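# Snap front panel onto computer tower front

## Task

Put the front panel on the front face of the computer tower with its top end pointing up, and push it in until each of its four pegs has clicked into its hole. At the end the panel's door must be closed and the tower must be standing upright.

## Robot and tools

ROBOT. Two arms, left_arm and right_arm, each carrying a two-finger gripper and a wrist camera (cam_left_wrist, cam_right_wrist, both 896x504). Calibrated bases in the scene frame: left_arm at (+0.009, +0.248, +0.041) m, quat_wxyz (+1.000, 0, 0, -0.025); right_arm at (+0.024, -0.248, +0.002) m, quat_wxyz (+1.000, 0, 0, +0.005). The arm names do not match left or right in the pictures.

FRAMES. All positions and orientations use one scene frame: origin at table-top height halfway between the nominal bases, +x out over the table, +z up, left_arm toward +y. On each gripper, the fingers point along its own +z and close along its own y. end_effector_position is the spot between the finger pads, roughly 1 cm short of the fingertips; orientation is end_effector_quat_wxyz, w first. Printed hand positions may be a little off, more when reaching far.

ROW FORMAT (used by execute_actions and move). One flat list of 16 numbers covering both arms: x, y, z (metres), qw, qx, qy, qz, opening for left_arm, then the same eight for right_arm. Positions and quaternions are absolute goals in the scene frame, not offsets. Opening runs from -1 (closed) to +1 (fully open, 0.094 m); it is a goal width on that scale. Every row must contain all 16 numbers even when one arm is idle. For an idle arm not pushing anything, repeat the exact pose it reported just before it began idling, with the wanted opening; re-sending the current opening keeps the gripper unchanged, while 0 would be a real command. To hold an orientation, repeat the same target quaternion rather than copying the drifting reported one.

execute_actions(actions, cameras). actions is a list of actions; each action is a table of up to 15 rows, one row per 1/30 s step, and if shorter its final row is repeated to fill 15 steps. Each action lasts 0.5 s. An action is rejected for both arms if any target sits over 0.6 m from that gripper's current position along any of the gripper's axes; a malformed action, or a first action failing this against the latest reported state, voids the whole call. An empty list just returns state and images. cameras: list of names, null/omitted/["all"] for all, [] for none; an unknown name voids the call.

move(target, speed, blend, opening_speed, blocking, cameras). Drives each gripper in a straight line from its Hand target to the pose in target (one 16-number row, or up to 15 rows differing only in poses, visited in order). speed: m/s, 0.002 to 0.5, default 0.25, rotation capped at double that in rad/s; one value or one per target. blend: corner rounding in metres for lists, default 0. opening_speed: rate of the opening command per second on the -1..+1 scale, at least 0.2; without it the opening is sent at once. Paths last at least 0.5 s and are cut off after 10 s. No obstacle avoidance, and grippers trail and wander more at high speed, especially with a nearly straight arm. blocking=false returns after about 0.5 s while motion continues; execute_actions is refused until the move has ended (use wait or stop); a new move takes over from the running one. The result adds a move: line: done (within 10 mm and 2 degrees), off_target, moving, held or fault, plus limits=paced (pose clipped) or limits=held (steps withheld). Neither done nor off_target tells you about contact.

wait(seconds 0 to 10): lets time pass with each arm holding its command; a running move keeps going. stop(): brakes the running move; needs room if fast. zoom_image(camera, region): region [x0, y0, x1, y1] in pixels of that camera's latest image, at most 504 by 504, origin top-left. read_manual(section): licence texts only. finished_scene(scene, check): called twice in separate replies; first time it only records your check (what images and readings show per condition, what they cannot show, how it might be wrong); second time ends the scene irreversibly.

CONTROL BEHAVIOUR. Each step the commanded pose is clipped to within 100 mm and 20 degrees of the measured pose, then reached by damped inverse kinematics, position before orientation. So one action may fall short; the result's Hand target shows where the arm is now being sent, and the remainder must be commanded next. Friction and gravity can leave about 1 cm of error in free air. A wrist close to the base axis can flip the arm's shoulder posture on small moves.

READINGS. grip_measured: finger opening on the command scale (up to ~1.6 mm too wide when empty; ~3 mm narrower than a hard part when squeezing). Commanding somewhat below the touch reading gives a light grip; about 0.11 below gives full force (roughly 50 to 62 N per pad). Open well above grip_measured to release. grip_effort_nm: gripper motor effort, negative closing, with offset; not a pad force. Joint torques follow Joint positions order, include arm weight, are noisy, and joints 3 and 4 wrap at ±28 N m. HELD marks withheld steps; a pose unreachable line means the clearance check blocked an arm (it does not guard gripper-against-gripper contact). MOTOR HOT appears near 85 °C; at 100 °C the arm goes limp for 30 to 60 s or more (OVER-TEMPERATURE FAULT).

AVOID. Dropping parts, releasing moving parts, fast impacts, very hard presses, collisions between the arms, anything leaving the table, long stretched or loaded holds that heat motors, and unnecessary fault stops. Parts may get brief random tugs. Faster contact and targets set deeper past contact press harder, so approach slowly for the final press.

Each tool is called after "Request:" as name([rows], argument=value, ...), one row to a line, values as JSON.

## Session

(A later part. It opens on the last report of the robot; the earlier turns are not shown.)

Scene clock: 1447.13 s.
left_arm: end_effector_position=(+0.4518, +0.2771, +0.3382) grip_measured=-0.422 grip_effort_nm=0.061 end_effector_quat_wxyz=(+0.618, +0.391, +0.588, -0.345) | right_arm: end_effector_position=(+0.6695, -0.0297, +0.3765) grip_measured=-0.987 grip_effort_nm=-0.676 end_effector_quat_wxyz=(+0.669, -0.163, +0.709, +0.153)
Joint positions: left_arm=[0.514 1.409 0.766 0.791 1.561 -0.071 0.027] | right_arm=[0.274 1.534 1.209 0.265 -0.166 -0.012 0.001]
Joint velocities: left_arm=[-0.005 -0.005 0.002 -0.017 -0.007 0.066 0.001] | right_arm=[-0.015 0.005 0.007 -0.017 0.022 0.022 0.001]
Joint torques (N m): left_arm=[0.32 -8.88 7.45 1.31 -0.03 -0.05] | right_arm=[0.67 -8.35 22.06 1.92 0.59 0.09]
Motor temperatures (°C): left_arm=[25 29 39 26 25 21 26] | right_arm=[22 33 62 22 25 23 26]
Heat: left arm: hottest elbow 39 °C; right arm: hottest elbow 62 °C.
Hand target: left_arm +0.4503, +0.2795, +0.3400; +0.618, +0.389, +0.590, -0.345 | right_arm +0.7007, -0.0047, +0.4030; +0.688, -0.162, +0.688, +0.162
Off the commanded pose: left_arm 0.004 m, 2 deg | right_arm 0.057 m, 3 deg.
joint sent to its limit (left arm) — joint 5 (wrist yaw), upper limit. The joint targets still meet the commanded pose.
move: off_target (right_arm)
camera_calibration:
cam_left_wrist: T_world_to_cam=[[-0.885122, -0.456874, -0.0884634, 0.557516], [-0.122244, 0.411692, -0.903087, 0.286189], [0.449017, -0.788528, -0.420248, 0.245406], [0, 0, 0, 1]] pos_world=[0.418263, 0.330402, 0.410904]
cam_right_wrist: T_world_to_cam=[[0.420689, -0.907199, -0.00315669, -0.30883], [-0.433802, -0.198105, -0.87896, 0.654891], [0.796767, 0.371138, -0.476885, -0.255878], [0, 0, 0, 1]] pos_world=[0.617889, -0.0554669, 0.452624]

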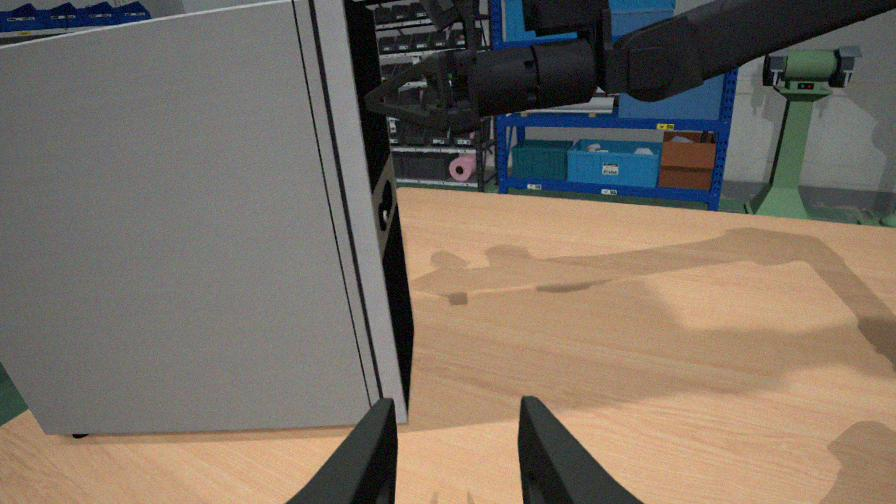

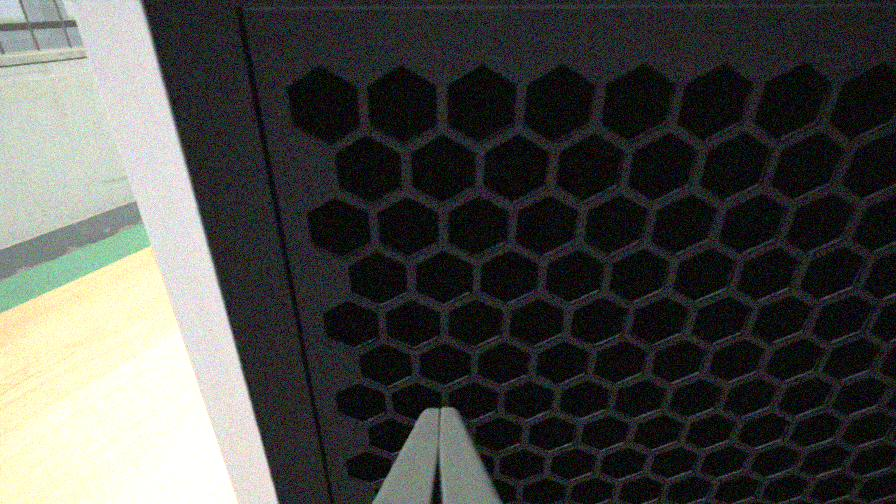

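Request:
move([
  [0.45,0.28,0.34,0.615,0.394,0.58,-0.355,-0.42,0.60,-0.06,0.40,0.688,-0.1617,0.688,0.1617,-1],
  [0.45,0.28,0.34,0.615,0.394,0.58,-0.355,-0.42,0.55,-0.25,0.30,0.688,-0.1617,0.688,0.1617,-1],
  [0.45,0.28,0.34,0.615,0.394,0.58,-0.355,-0.42,0.58,-0.36,0.29,0.618,-0.319,0.646,0.316,-1],
  [0.45,0.28,0.34,0.615,0.394,0.58,-0.355,-0.42,0.66,-0.44,0.33,0.618,-0.319,0.646,0.316,-1],
], speed=0.12)

Request:
zoom_image(camera="cam_right_wrist", region=[270, 0, 410, 140])

Request:
zoom_image(camera="cam_right_wrist", region=[310, 320, 450, 460])

Scene clock: 1464.77 s.
left_arm: end_effector_position=(+0.4518, +0.2771, +0.3382) grip_measured=-0.422 grip_effort_nm=0.071 end_effector_quat_wxyz=(+0.618, +0.391, +0.588, -0.345) | right_arm: end_effector_position=(+0.6549, -0.4245, +0.3172) grip_measured=-0.987 grip_effort_nm=-0.672 end_effector_quat_wxyz=(+0.615, -0.300, +0.647, +0.338)
Joint positions: left_arm=[0.514 1.409 0.766 0.791 1.561 -0.071 0.027] | right_arm=[-0.547 1.845 1.452 0.23 -1.471 -0.093 0.001]
Joint velocities: left_arm=[0.015 -0.015 0.007 -0.017 0.037 0.007 -0.001] | right_arm=[-0.005 -0.005 -0.027 0.012 -0.066 -0.022 0]
Joint torques (N m): left_arm=[0.79 -8.64 7.47 1.39 -0.05 -0.02] | right_arm=[-2.08 -16.73 14.17 0.61 -0.22 -0.2]
Motor temperatures (°C): left_arm=[25 29 39 26 25 21 26] | right_arm=[22 33 66 22 25 23 26]
Heat: left arm: hottest elbow 39 °C; right arm: hottest elbow 66 °C.
Hand target: left_arm +0.4503, +0.2795, +0.3400; +0.618, +0.389, +0.590, -0.345 | right_arm +0.6614, -0.4360, +0.3329; +0.625, -0.312, +0.639, +0.321
Off the commanded pose: left_arm 0.004 m, 2 deg | right_arm 0.021 m, 3 deg.
joint sent to its limit (left arm) — joint 5 (wrist yaw), upper limit. The joint targets still meet the commanded pose.
move: off_target (right_arm)
camera_calibration:
cam_left_wrist: T_world_to_cam=[[-0.885122, -0.456874, -0.0884634, 0.557516], [-0.122244, 0.411692, -0.903087, 0.286189], [0.449017, -0.788528, -0.420248, 0.245406], [0, 0, 0, 1]] pos_world=[0.418263, 0.330402, 0.410904]
cam_right_wrist: T_world_to_cam=[[0.792344, -0.605502, -0.0745569, -0.753721], [-0.32016, -0.308668, -0.895668, 0.402233], [0.519315, 0.733548, -0.438429, 0.197357], [0, 0, 0, 1]] pos_world=[0.623495, -0.476993, 0.3906]

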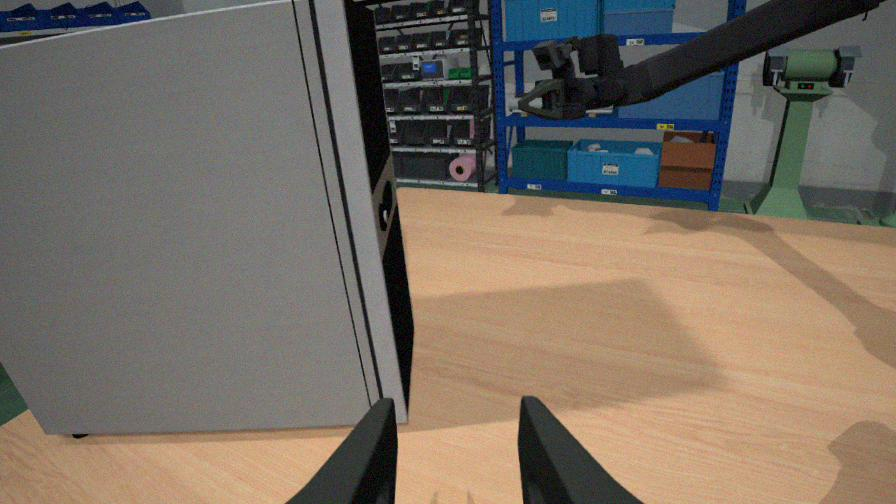

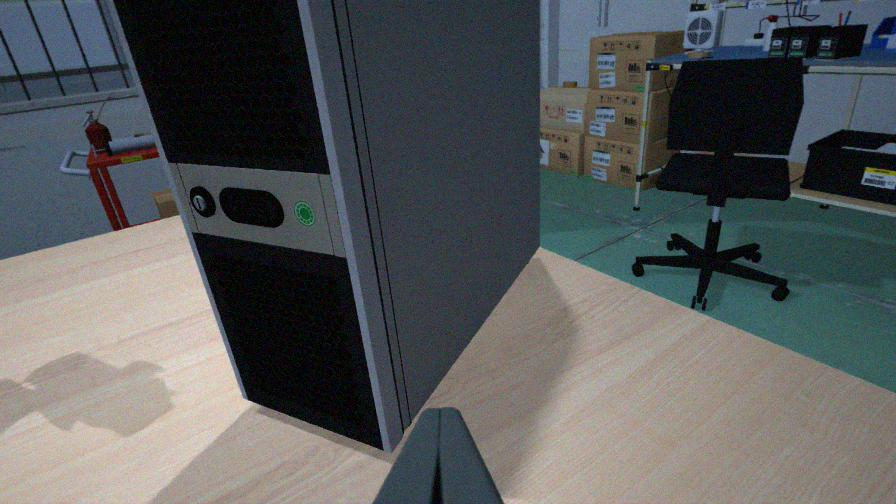

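Scaled by 3.600 from the camera's 896x504 image, which has a finer 1280x720 frame.

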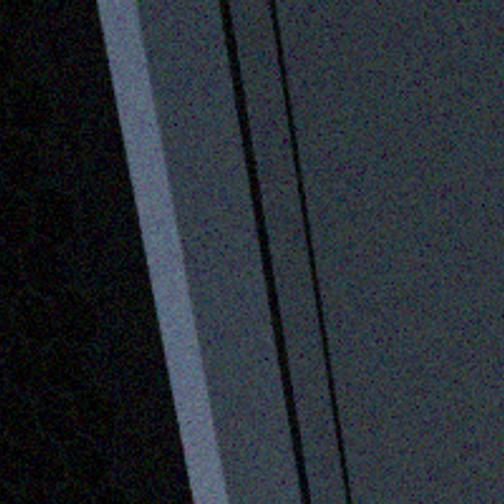

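Scaled by 3.600 from the camera's 896x504 image, which has a finer 1280x720 frame.

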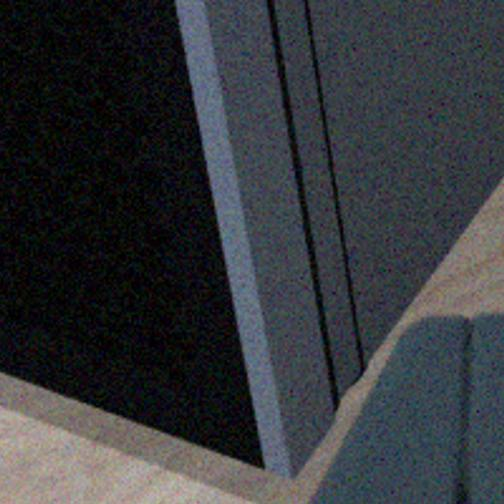

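Request:
move([
  [0.45,0.28,0.34,0.615,0.394,0.58,-0.355,-0.42,0.55,-0.30,0.30,0.618,-0.319,0.646,0.316,-1],
  [0.45,0.28,0.34,0.615,0.394,0.58,-0.355,-0.42,0.55,-0.25,0.30,0.688,-0.1617,0.688,0.1617,-1],
  [0.45,0.28,0.34,0.615,0.394,0.58,-0.355,-0.42,0.60,-0.045,0.425,0.688,-0.1617,0.688,0.1617,-1],
  [0.45,0.28,0.34,0.615,0.394,0.58,-0.355,-0.42,0.622,-0.028,0.435,0.688,-0.1617,0.688,0.1617,-1],
], speed=0.12, cameras=[])

Request:
move(target=[0.45,0.28,0.34,0.615,0.394,0.58,-0.355,-0.42,0.747,0.036,0.43,0.688,-0.1617,0.688,0.1617,-1], speed=0.04)

Request:
zoom_image(camera="cam_left_wrist", region=[280, 0, 420, 140])

Scene clock: 1487.73 s.
left_arm: end_effector_position=(+0.4518, +0.2771, +0.3382) grip_measured=-0.422 grip_effort_nm=0.061 end_effector_quat_wxyz=(+0.618, +0.391, +0.588, -0.345) | right_arm: end_effector_position=(+0.6123, -0.0417, +0.4031) grip_measured=-0.987 grip_effort_nm=-0.667 end_effector_quat_wxyz=(+0.673, -0.165, +0.705, +0.152)
Joint positions: left_arm=[0.514 1.409 0.766 0.791 1.561 -0.071 0.027] | right_arm=[0.284 1.366 1.096 0.221 -0.158 -0.016 0.001]
Joint velocities: left_arm=[-0.005 0.005 -0.002 0.012 -0.066 -0.037 0] | right_arm=[-0.015 -0.015 0.007 -0.012 -0.022 0.007 0]
Joint torques (N m): left_arm=[0.91 -8.35 7.42 1.43 -0.04 -0.04] | right_arm=[-0.03 -11.4 15.58 1.17 0.14 0.03]
Motor temperatures (°C): left_arm=[24 29 38 26 25 21 25] | right_arm=[22 34 60 22 25 23 26]
Heat: left arm: hottest elbow 38 °C; right arm: hottest elbow 60 °C.
Hand target: left_arm +0.4503, +0.2795, +0.3400; +0.618, +0.389, +0.590, -0.345 | right_arm +0.6180, -0.0326, +0.4311; +0.687, -0.166, +0.690, +0.158
Off the commanded pose: left_arm 0.004 m, 2 deg | right_arm 0.036 m, 3 deg.
joint sent to its limit (left arm) — joint 5 (wrist yaw), upper limit. The joint targets still meet the commanded pose.
move: off_target (right_arm)
No camera images: "cameras" was empty.

Scene clock: 1492.07 s.
left_arm: end_effector_position=(+0.4518, +0.2771, +0.3382) grip_measured=-0.422 grip_effort_nm=0.051 end_effector_quat_wxyz=(+0.618, +0.391, +0.588, -0.345) | right_arm: end_effector_position=(+0.6993, +0.0207, +0.4063) grip_measured=-0.987 grip_effort_nm=-0.681 end_effector_quat_wxyz=(+0.665, -0.176, +0.707, +0.162)
Joint positions: left_arm=[0.514 1.409 0.766 0.791 1.561 -0.071 0.027] | right_arm=[0.337 1.625 1.401 0.16 -0.134 -0.013 0.001]
Joint velocities: left_arm=[-0.024 0.005 -0.002 -0.007 -0.022 -0.007 0] | right_arm=[0.005 -0.005 0.007 -0.002 -0.022 -0.037 0.001]
Joint torques (N m): left_arm=[0.73 -8.7 7.5 1.32 -0.03 -0.05] | right_arm=[-0.62 -8.64 23.01 2.43 0.95 0.1]
Motor temperatures (°C): left_arm=[24 29 38 26 25 21 25] | right_arm=[22 34 61 22 25 23 26]
Heat: left arm: hottest elbow 38 °C; right arm: hottest elbow 61 °C.
Hand target: left_arm +0.4503, +0.2795, +0.3400; +0.618, +0.389, +0.590, -0.345 | right_arm +0.7370, +0.0324, +0.4276; +0.689, -0.162, +0.688, +0.162
Off the commanded pose: left_arm 0.004 m, 2 deg | right_arm 0.055 m, 4 deg.
joint sent to its limit (left arm) — joint 5 (wrist yaw), upper limit. The joint targets still meet the commanded pose.
move: off_target (right_arm)
camera_calibration:
cam_left_wrist: T_world_to_cam=[[-0.885122, -0.456874, -0.0884634, 0.557516], [-0.122244, 0.411692, -0.903087, 0.286189], [0.449017, -0.788528, -0.420248, 0.245406], [0, 0, 0, 1]] pos_world=[0.418263, 0.330402, 0.410904]
cam_right_wrist: T_world_to_cam=[[0.448671, -0.893697, 0.000230034, -0.296737], [-0.428951, -0.215576, -0.877227, 0.700221], [0.784025, 0.393488, -0.480075, -0.274317], [0, 0, 0, 1]] pos_world=[0.648569, -0.00630173, 0.482628]

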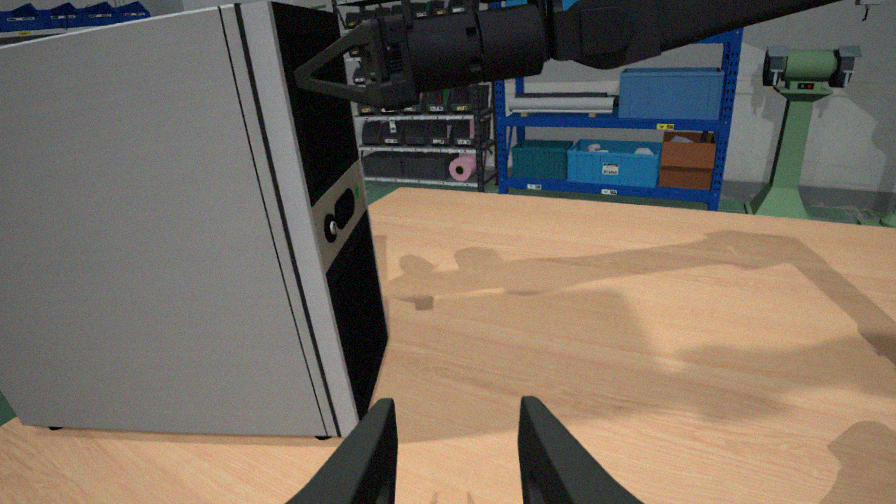

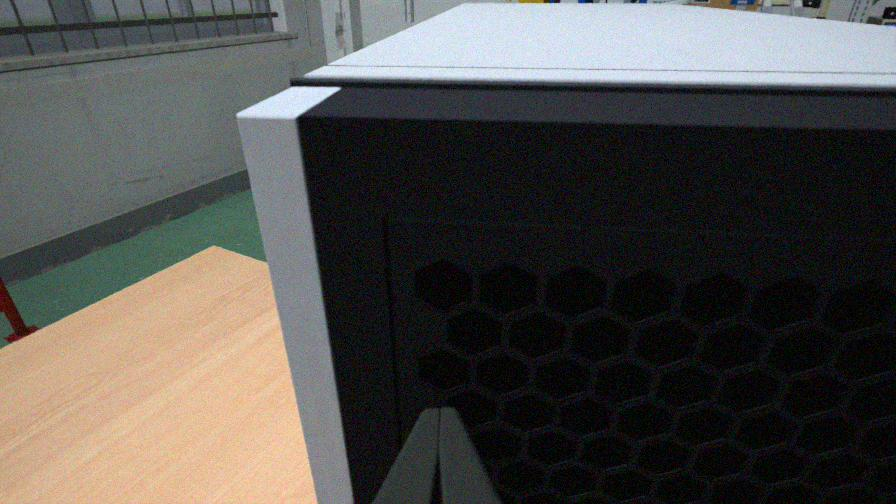

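Scaled by 3.600 from the camera's 896x504 image, which has a finer 1280x720 frame.

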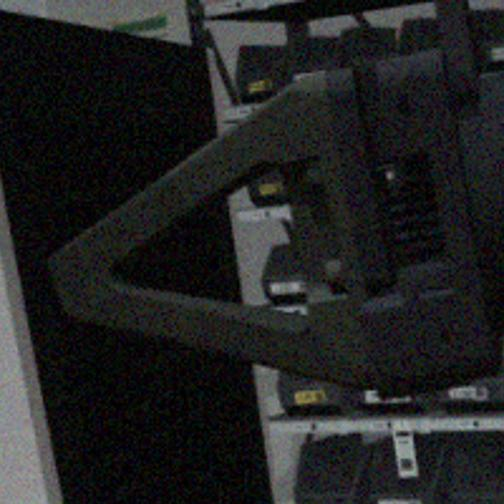

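Request:
zoom_image(camera="cam_left_wrist", region=[210, 0, 350, 140])

Request:
zoom_image(camera="cam_left_wrist", region=[260, 310, 400, 450])

Scaled by 3.600 from the camera's 896x504 image, which has a finer 1280x720 frame.

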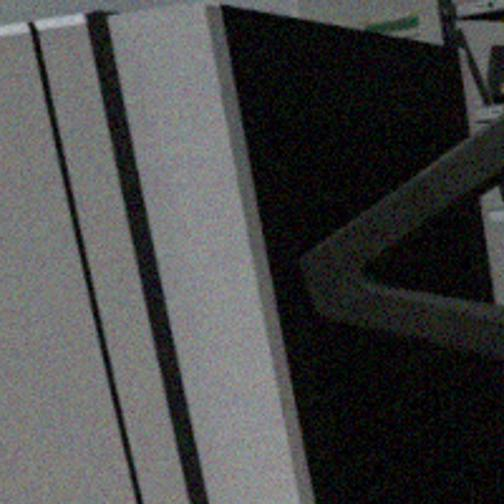

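Scaled by 3.600 from the camera's 896x504 image, which has a finer 1280x720 frame.

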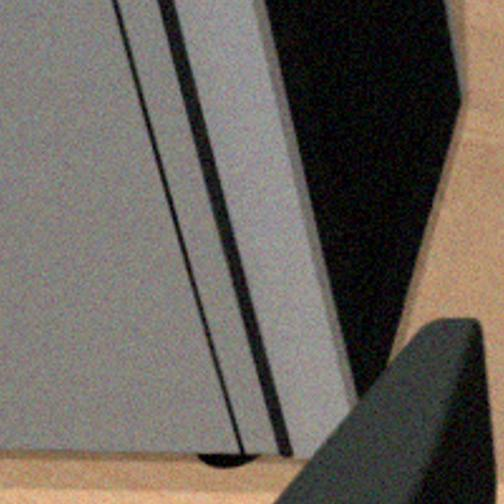

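Request:
zoom_image(camera="cam_right_wrist", region=[230, 50, 430, 150])

Request:
zoom_image(camera="cam_right_wrist", region=[696, 50, 896, 150])

Scaled by 2.520 from the camera's 896x504 image, which has a finer 1280x720 frame.

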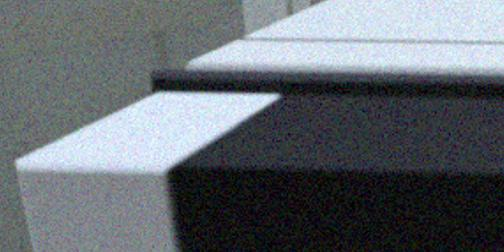

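Scaled by 2.520 from the camera's 896x504 image, which has a finer 1280x720 frame.

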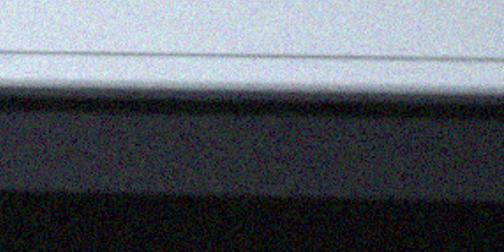

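Request:
move([
  [0.45,0.28,0.34,0.615,0.394,0.58,-0.355,-0.42,0.60,-0.05,0.44,0.688,-0.1617,0.688,0.1617,-1],
  [0.45,0.28,0.34,0.615,0.394,0.58,-0.355,-0.42,0.60,-0.05,0.60,0.55,-0.12,0.80,0.19,-1],
], speed=0.12, cameras=["cam_right_wrist"])

Scene clock: 1512.60 s.
left_arm: end_effector_position=(+0.4518, +0.2771, +0.3382) grip_measured=-0.422 grip_effort_nm=0.061 end_effector_quat_wxyz=(+0.618, +0.391, +0.588, -0.345) | right_arm: end_effector_position=(+0.5964, -0.0434, +0.5734) grip_measured=-0.987 grip_effort_nm=-0.676 end_effector_quat_wxyz=(+0.536, -0.131, +0.813, +0.187)
Joint positions: left_arm=[0.514 1.409 0.766 0.791 1.561 -0.071 0.027] | right_arm=[0.28 1.408 1.796 -0.759 -0.191 0.102 0.001]
Joint velocities: left_arm=[-0.024 -0.024 -0.012 -0.002 -0.051 0.007 0] | right_arm=[0.005 -0.015 -0.007 -0.007 -0.037 -0.051 -0.001]
Joint torques (N m): left_arm=[1.03 -8.76 7.5 1.32 -0.04 -0.06] | right_arm=[-2.2 -11.63 15.2 1.09 -0.16 0.06]
Motor temperatures (°C): left_arm=[24 29 38 26 25 21 25] | right_arm=[22 33 63 22 25 23 26]
Heat: left arm: hottest elbow 38 °C; right arm: hottest elbow 63 °C.
Hand target: left_arm +0.4503, +0.2795, +0.3400; +0.618, +0.389, +0.590, -0.345 | right_arm +0.5988, -0.0502, +0.5989; +0.552, -0.122, +0.803, +0.190
Off the commanded pose: left_arm 0.004 m, 2 deg | right_arm 0.028 m, 3 deg.
joint sent to its limit (left arm) — joint 5 (wrist yaw), upper limit. The joint targets still meet the commanded pose.
move: off_target (right_arm)
camera_calibration:
cam_right_wrist: T_world_to_cam=[[0.396617, -0.903524, -0.162296, -0.184098], [-0.708124, -0.188621, -0.680428, 0.843692], [0.58417, 0.384795, -0.714617, 0.165064], [0, 0, 0, 1]] pos_world=[0.574029, -0.0707141, 0.662151]
Images, in order (width x height): cam_right_wrist 896x504.

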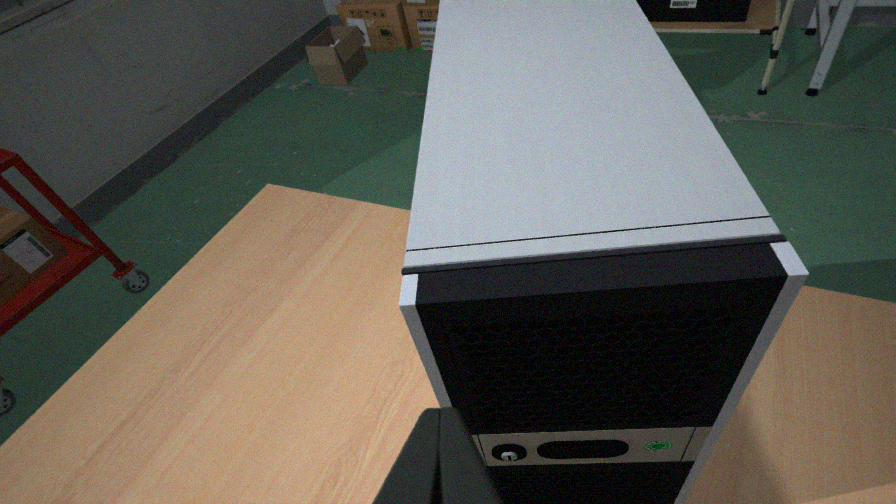

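Request:
zoom_image(camera="cam_right_wrist", region=[390, 230, 530, 320])

Request:
zoom_image(camera="cam_right_wrist", region=[680, 205, 820, 295])

Scaled by 3.600 from the camera's 896x504 image, which has a finer 1280x720 frame.

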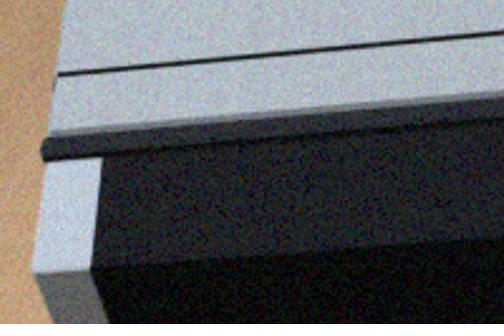

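Scaled by 3.600 from the camera's 896x504 image, which has a finer 1280x720 frame.

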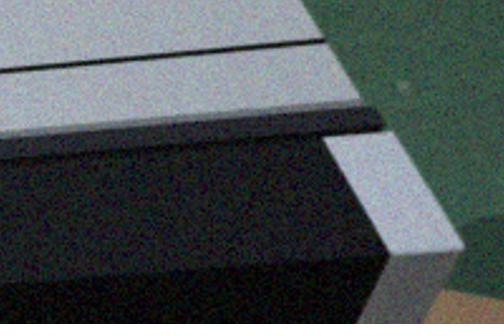

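Request:
move([
  [0.45,0.28,0.34,0.615,0.394,0.58,-0.355,-0.42,0.52,-0.15,0.50,0.55,-0.12,0.80,0.19,-1],
  [0.45,0.28,0.34,0.615,0.394,0.58,-0.355,-0.42,0.45,-0.28,0.36,0.374,-0.196,0.903,0.081,-1],
], speed=0.2, cameras=["cam_right_wrist"])

Request:
finished_scene(scene=1, check="Gap uniform left/right along the top seam, side lines narrow; door shut; tower upright; panel holds by itself. Pictures cannot show pegs; a peg could be short of its click by a millimetre or two.")

Scene clock: 1528.53 s.
left_arm: end_effector_position=(+0.4518, +0.2771, +0.3382) grip_measured=-0.422 grip_effort_nm=0.056 end_effector_quat_wxyz=(+0.618, +0.391, +0.588, -0.345) | right_arm: end_effector_position=(+0.4484, -0.2733, +0.3597) grip_measured=-0.987 grip_effort_nm=-0.676 end_effector_quat_wxyz=(+0.373, -0.198, +0.902, +0.089)
Joint positions: left_arm=[0.514 1.409 0.766 0.791 1.561 -0.071 0.027] | right_arm=[-0.252 1.07 1.182 -1.025 -0.467 -0.511 0.001]
Joint velocities: left_arm=[0.015 -0.005 0.007 0.012 0.066 0.007 -0.001] | right_arm=[-0.024 0.005 0.022 -0.017 0.037 0.022 -0.001]
Joint torques (N m): left_arm=[0.5 -8.88 7.47 1.37 -0.04 -0.04] | right_arm=[-2.32 -7.88 10.54 0.72 -0.17 -0.16]
Motor temperatures (°C): left_arm=[24 29 38 26 25 21 25] | right_arm=[22 33 61 22 25 23 26]
Heat: left arm: hottest elbow 38 °C; right arm: hottest elbow 61 °C.
Hand target: left_arm +0.4503, +0.2795, +0.3400; +0.618, +0.389, +0.590, -0.345 | right_arm +0.4475, -0.2782, +0.3597; +0.372, -0.198, +0.903, +0.084
Off the commanded pose: left_arm 0.004 m, 2 deg | right_arm 0.007 m, 1 deg.
joint sent to its limit (left arm) — joint 5 (wrist yaw), upper limit. The joint targets still meet the commanded pose.
move: done
camera_calibration:
cam_right_wrist: T_world_to_cam=[[0.408073, -0.912937, -0.00470279, -0.432201], [-0.85892, -0.382171, -0.340883, 0.442676], [0.309408, 0.143144, -0.940094, 0.325548], [0, 0, 0, 1]] pos_world=[0.455866, -0.271994, 0.454914]
Images, in order (width x height): cam_right_wrist 896x504.

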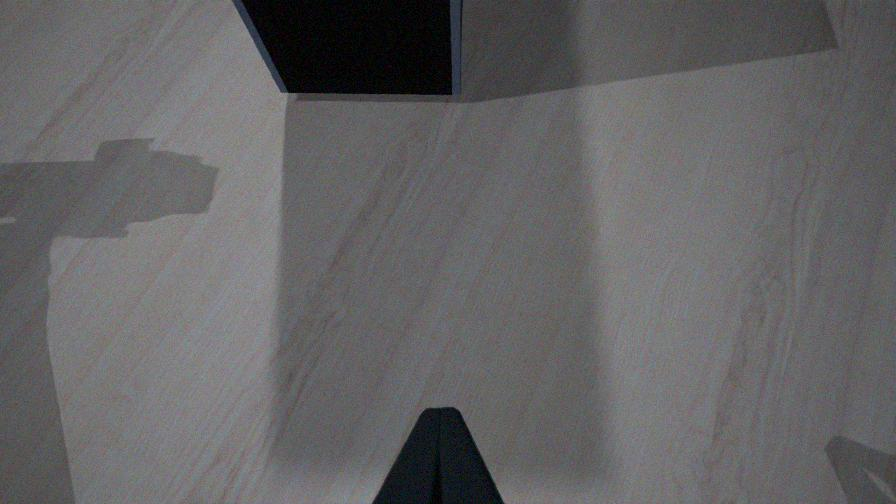

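This call ended nothing. Check each condition that your pictures could not show: look closer or test it, and mend what is not met. Then call finished_scene again.

Request:
finished_scene(scene=1, check="Top view shows equal bar/panel ratio left (.236) and right (.23); side lines are uniform top to bottom; corners were pressed until the tower slid. Door shut, upright. Peg clicks not directly visible.")

The scene is finished: the task was done.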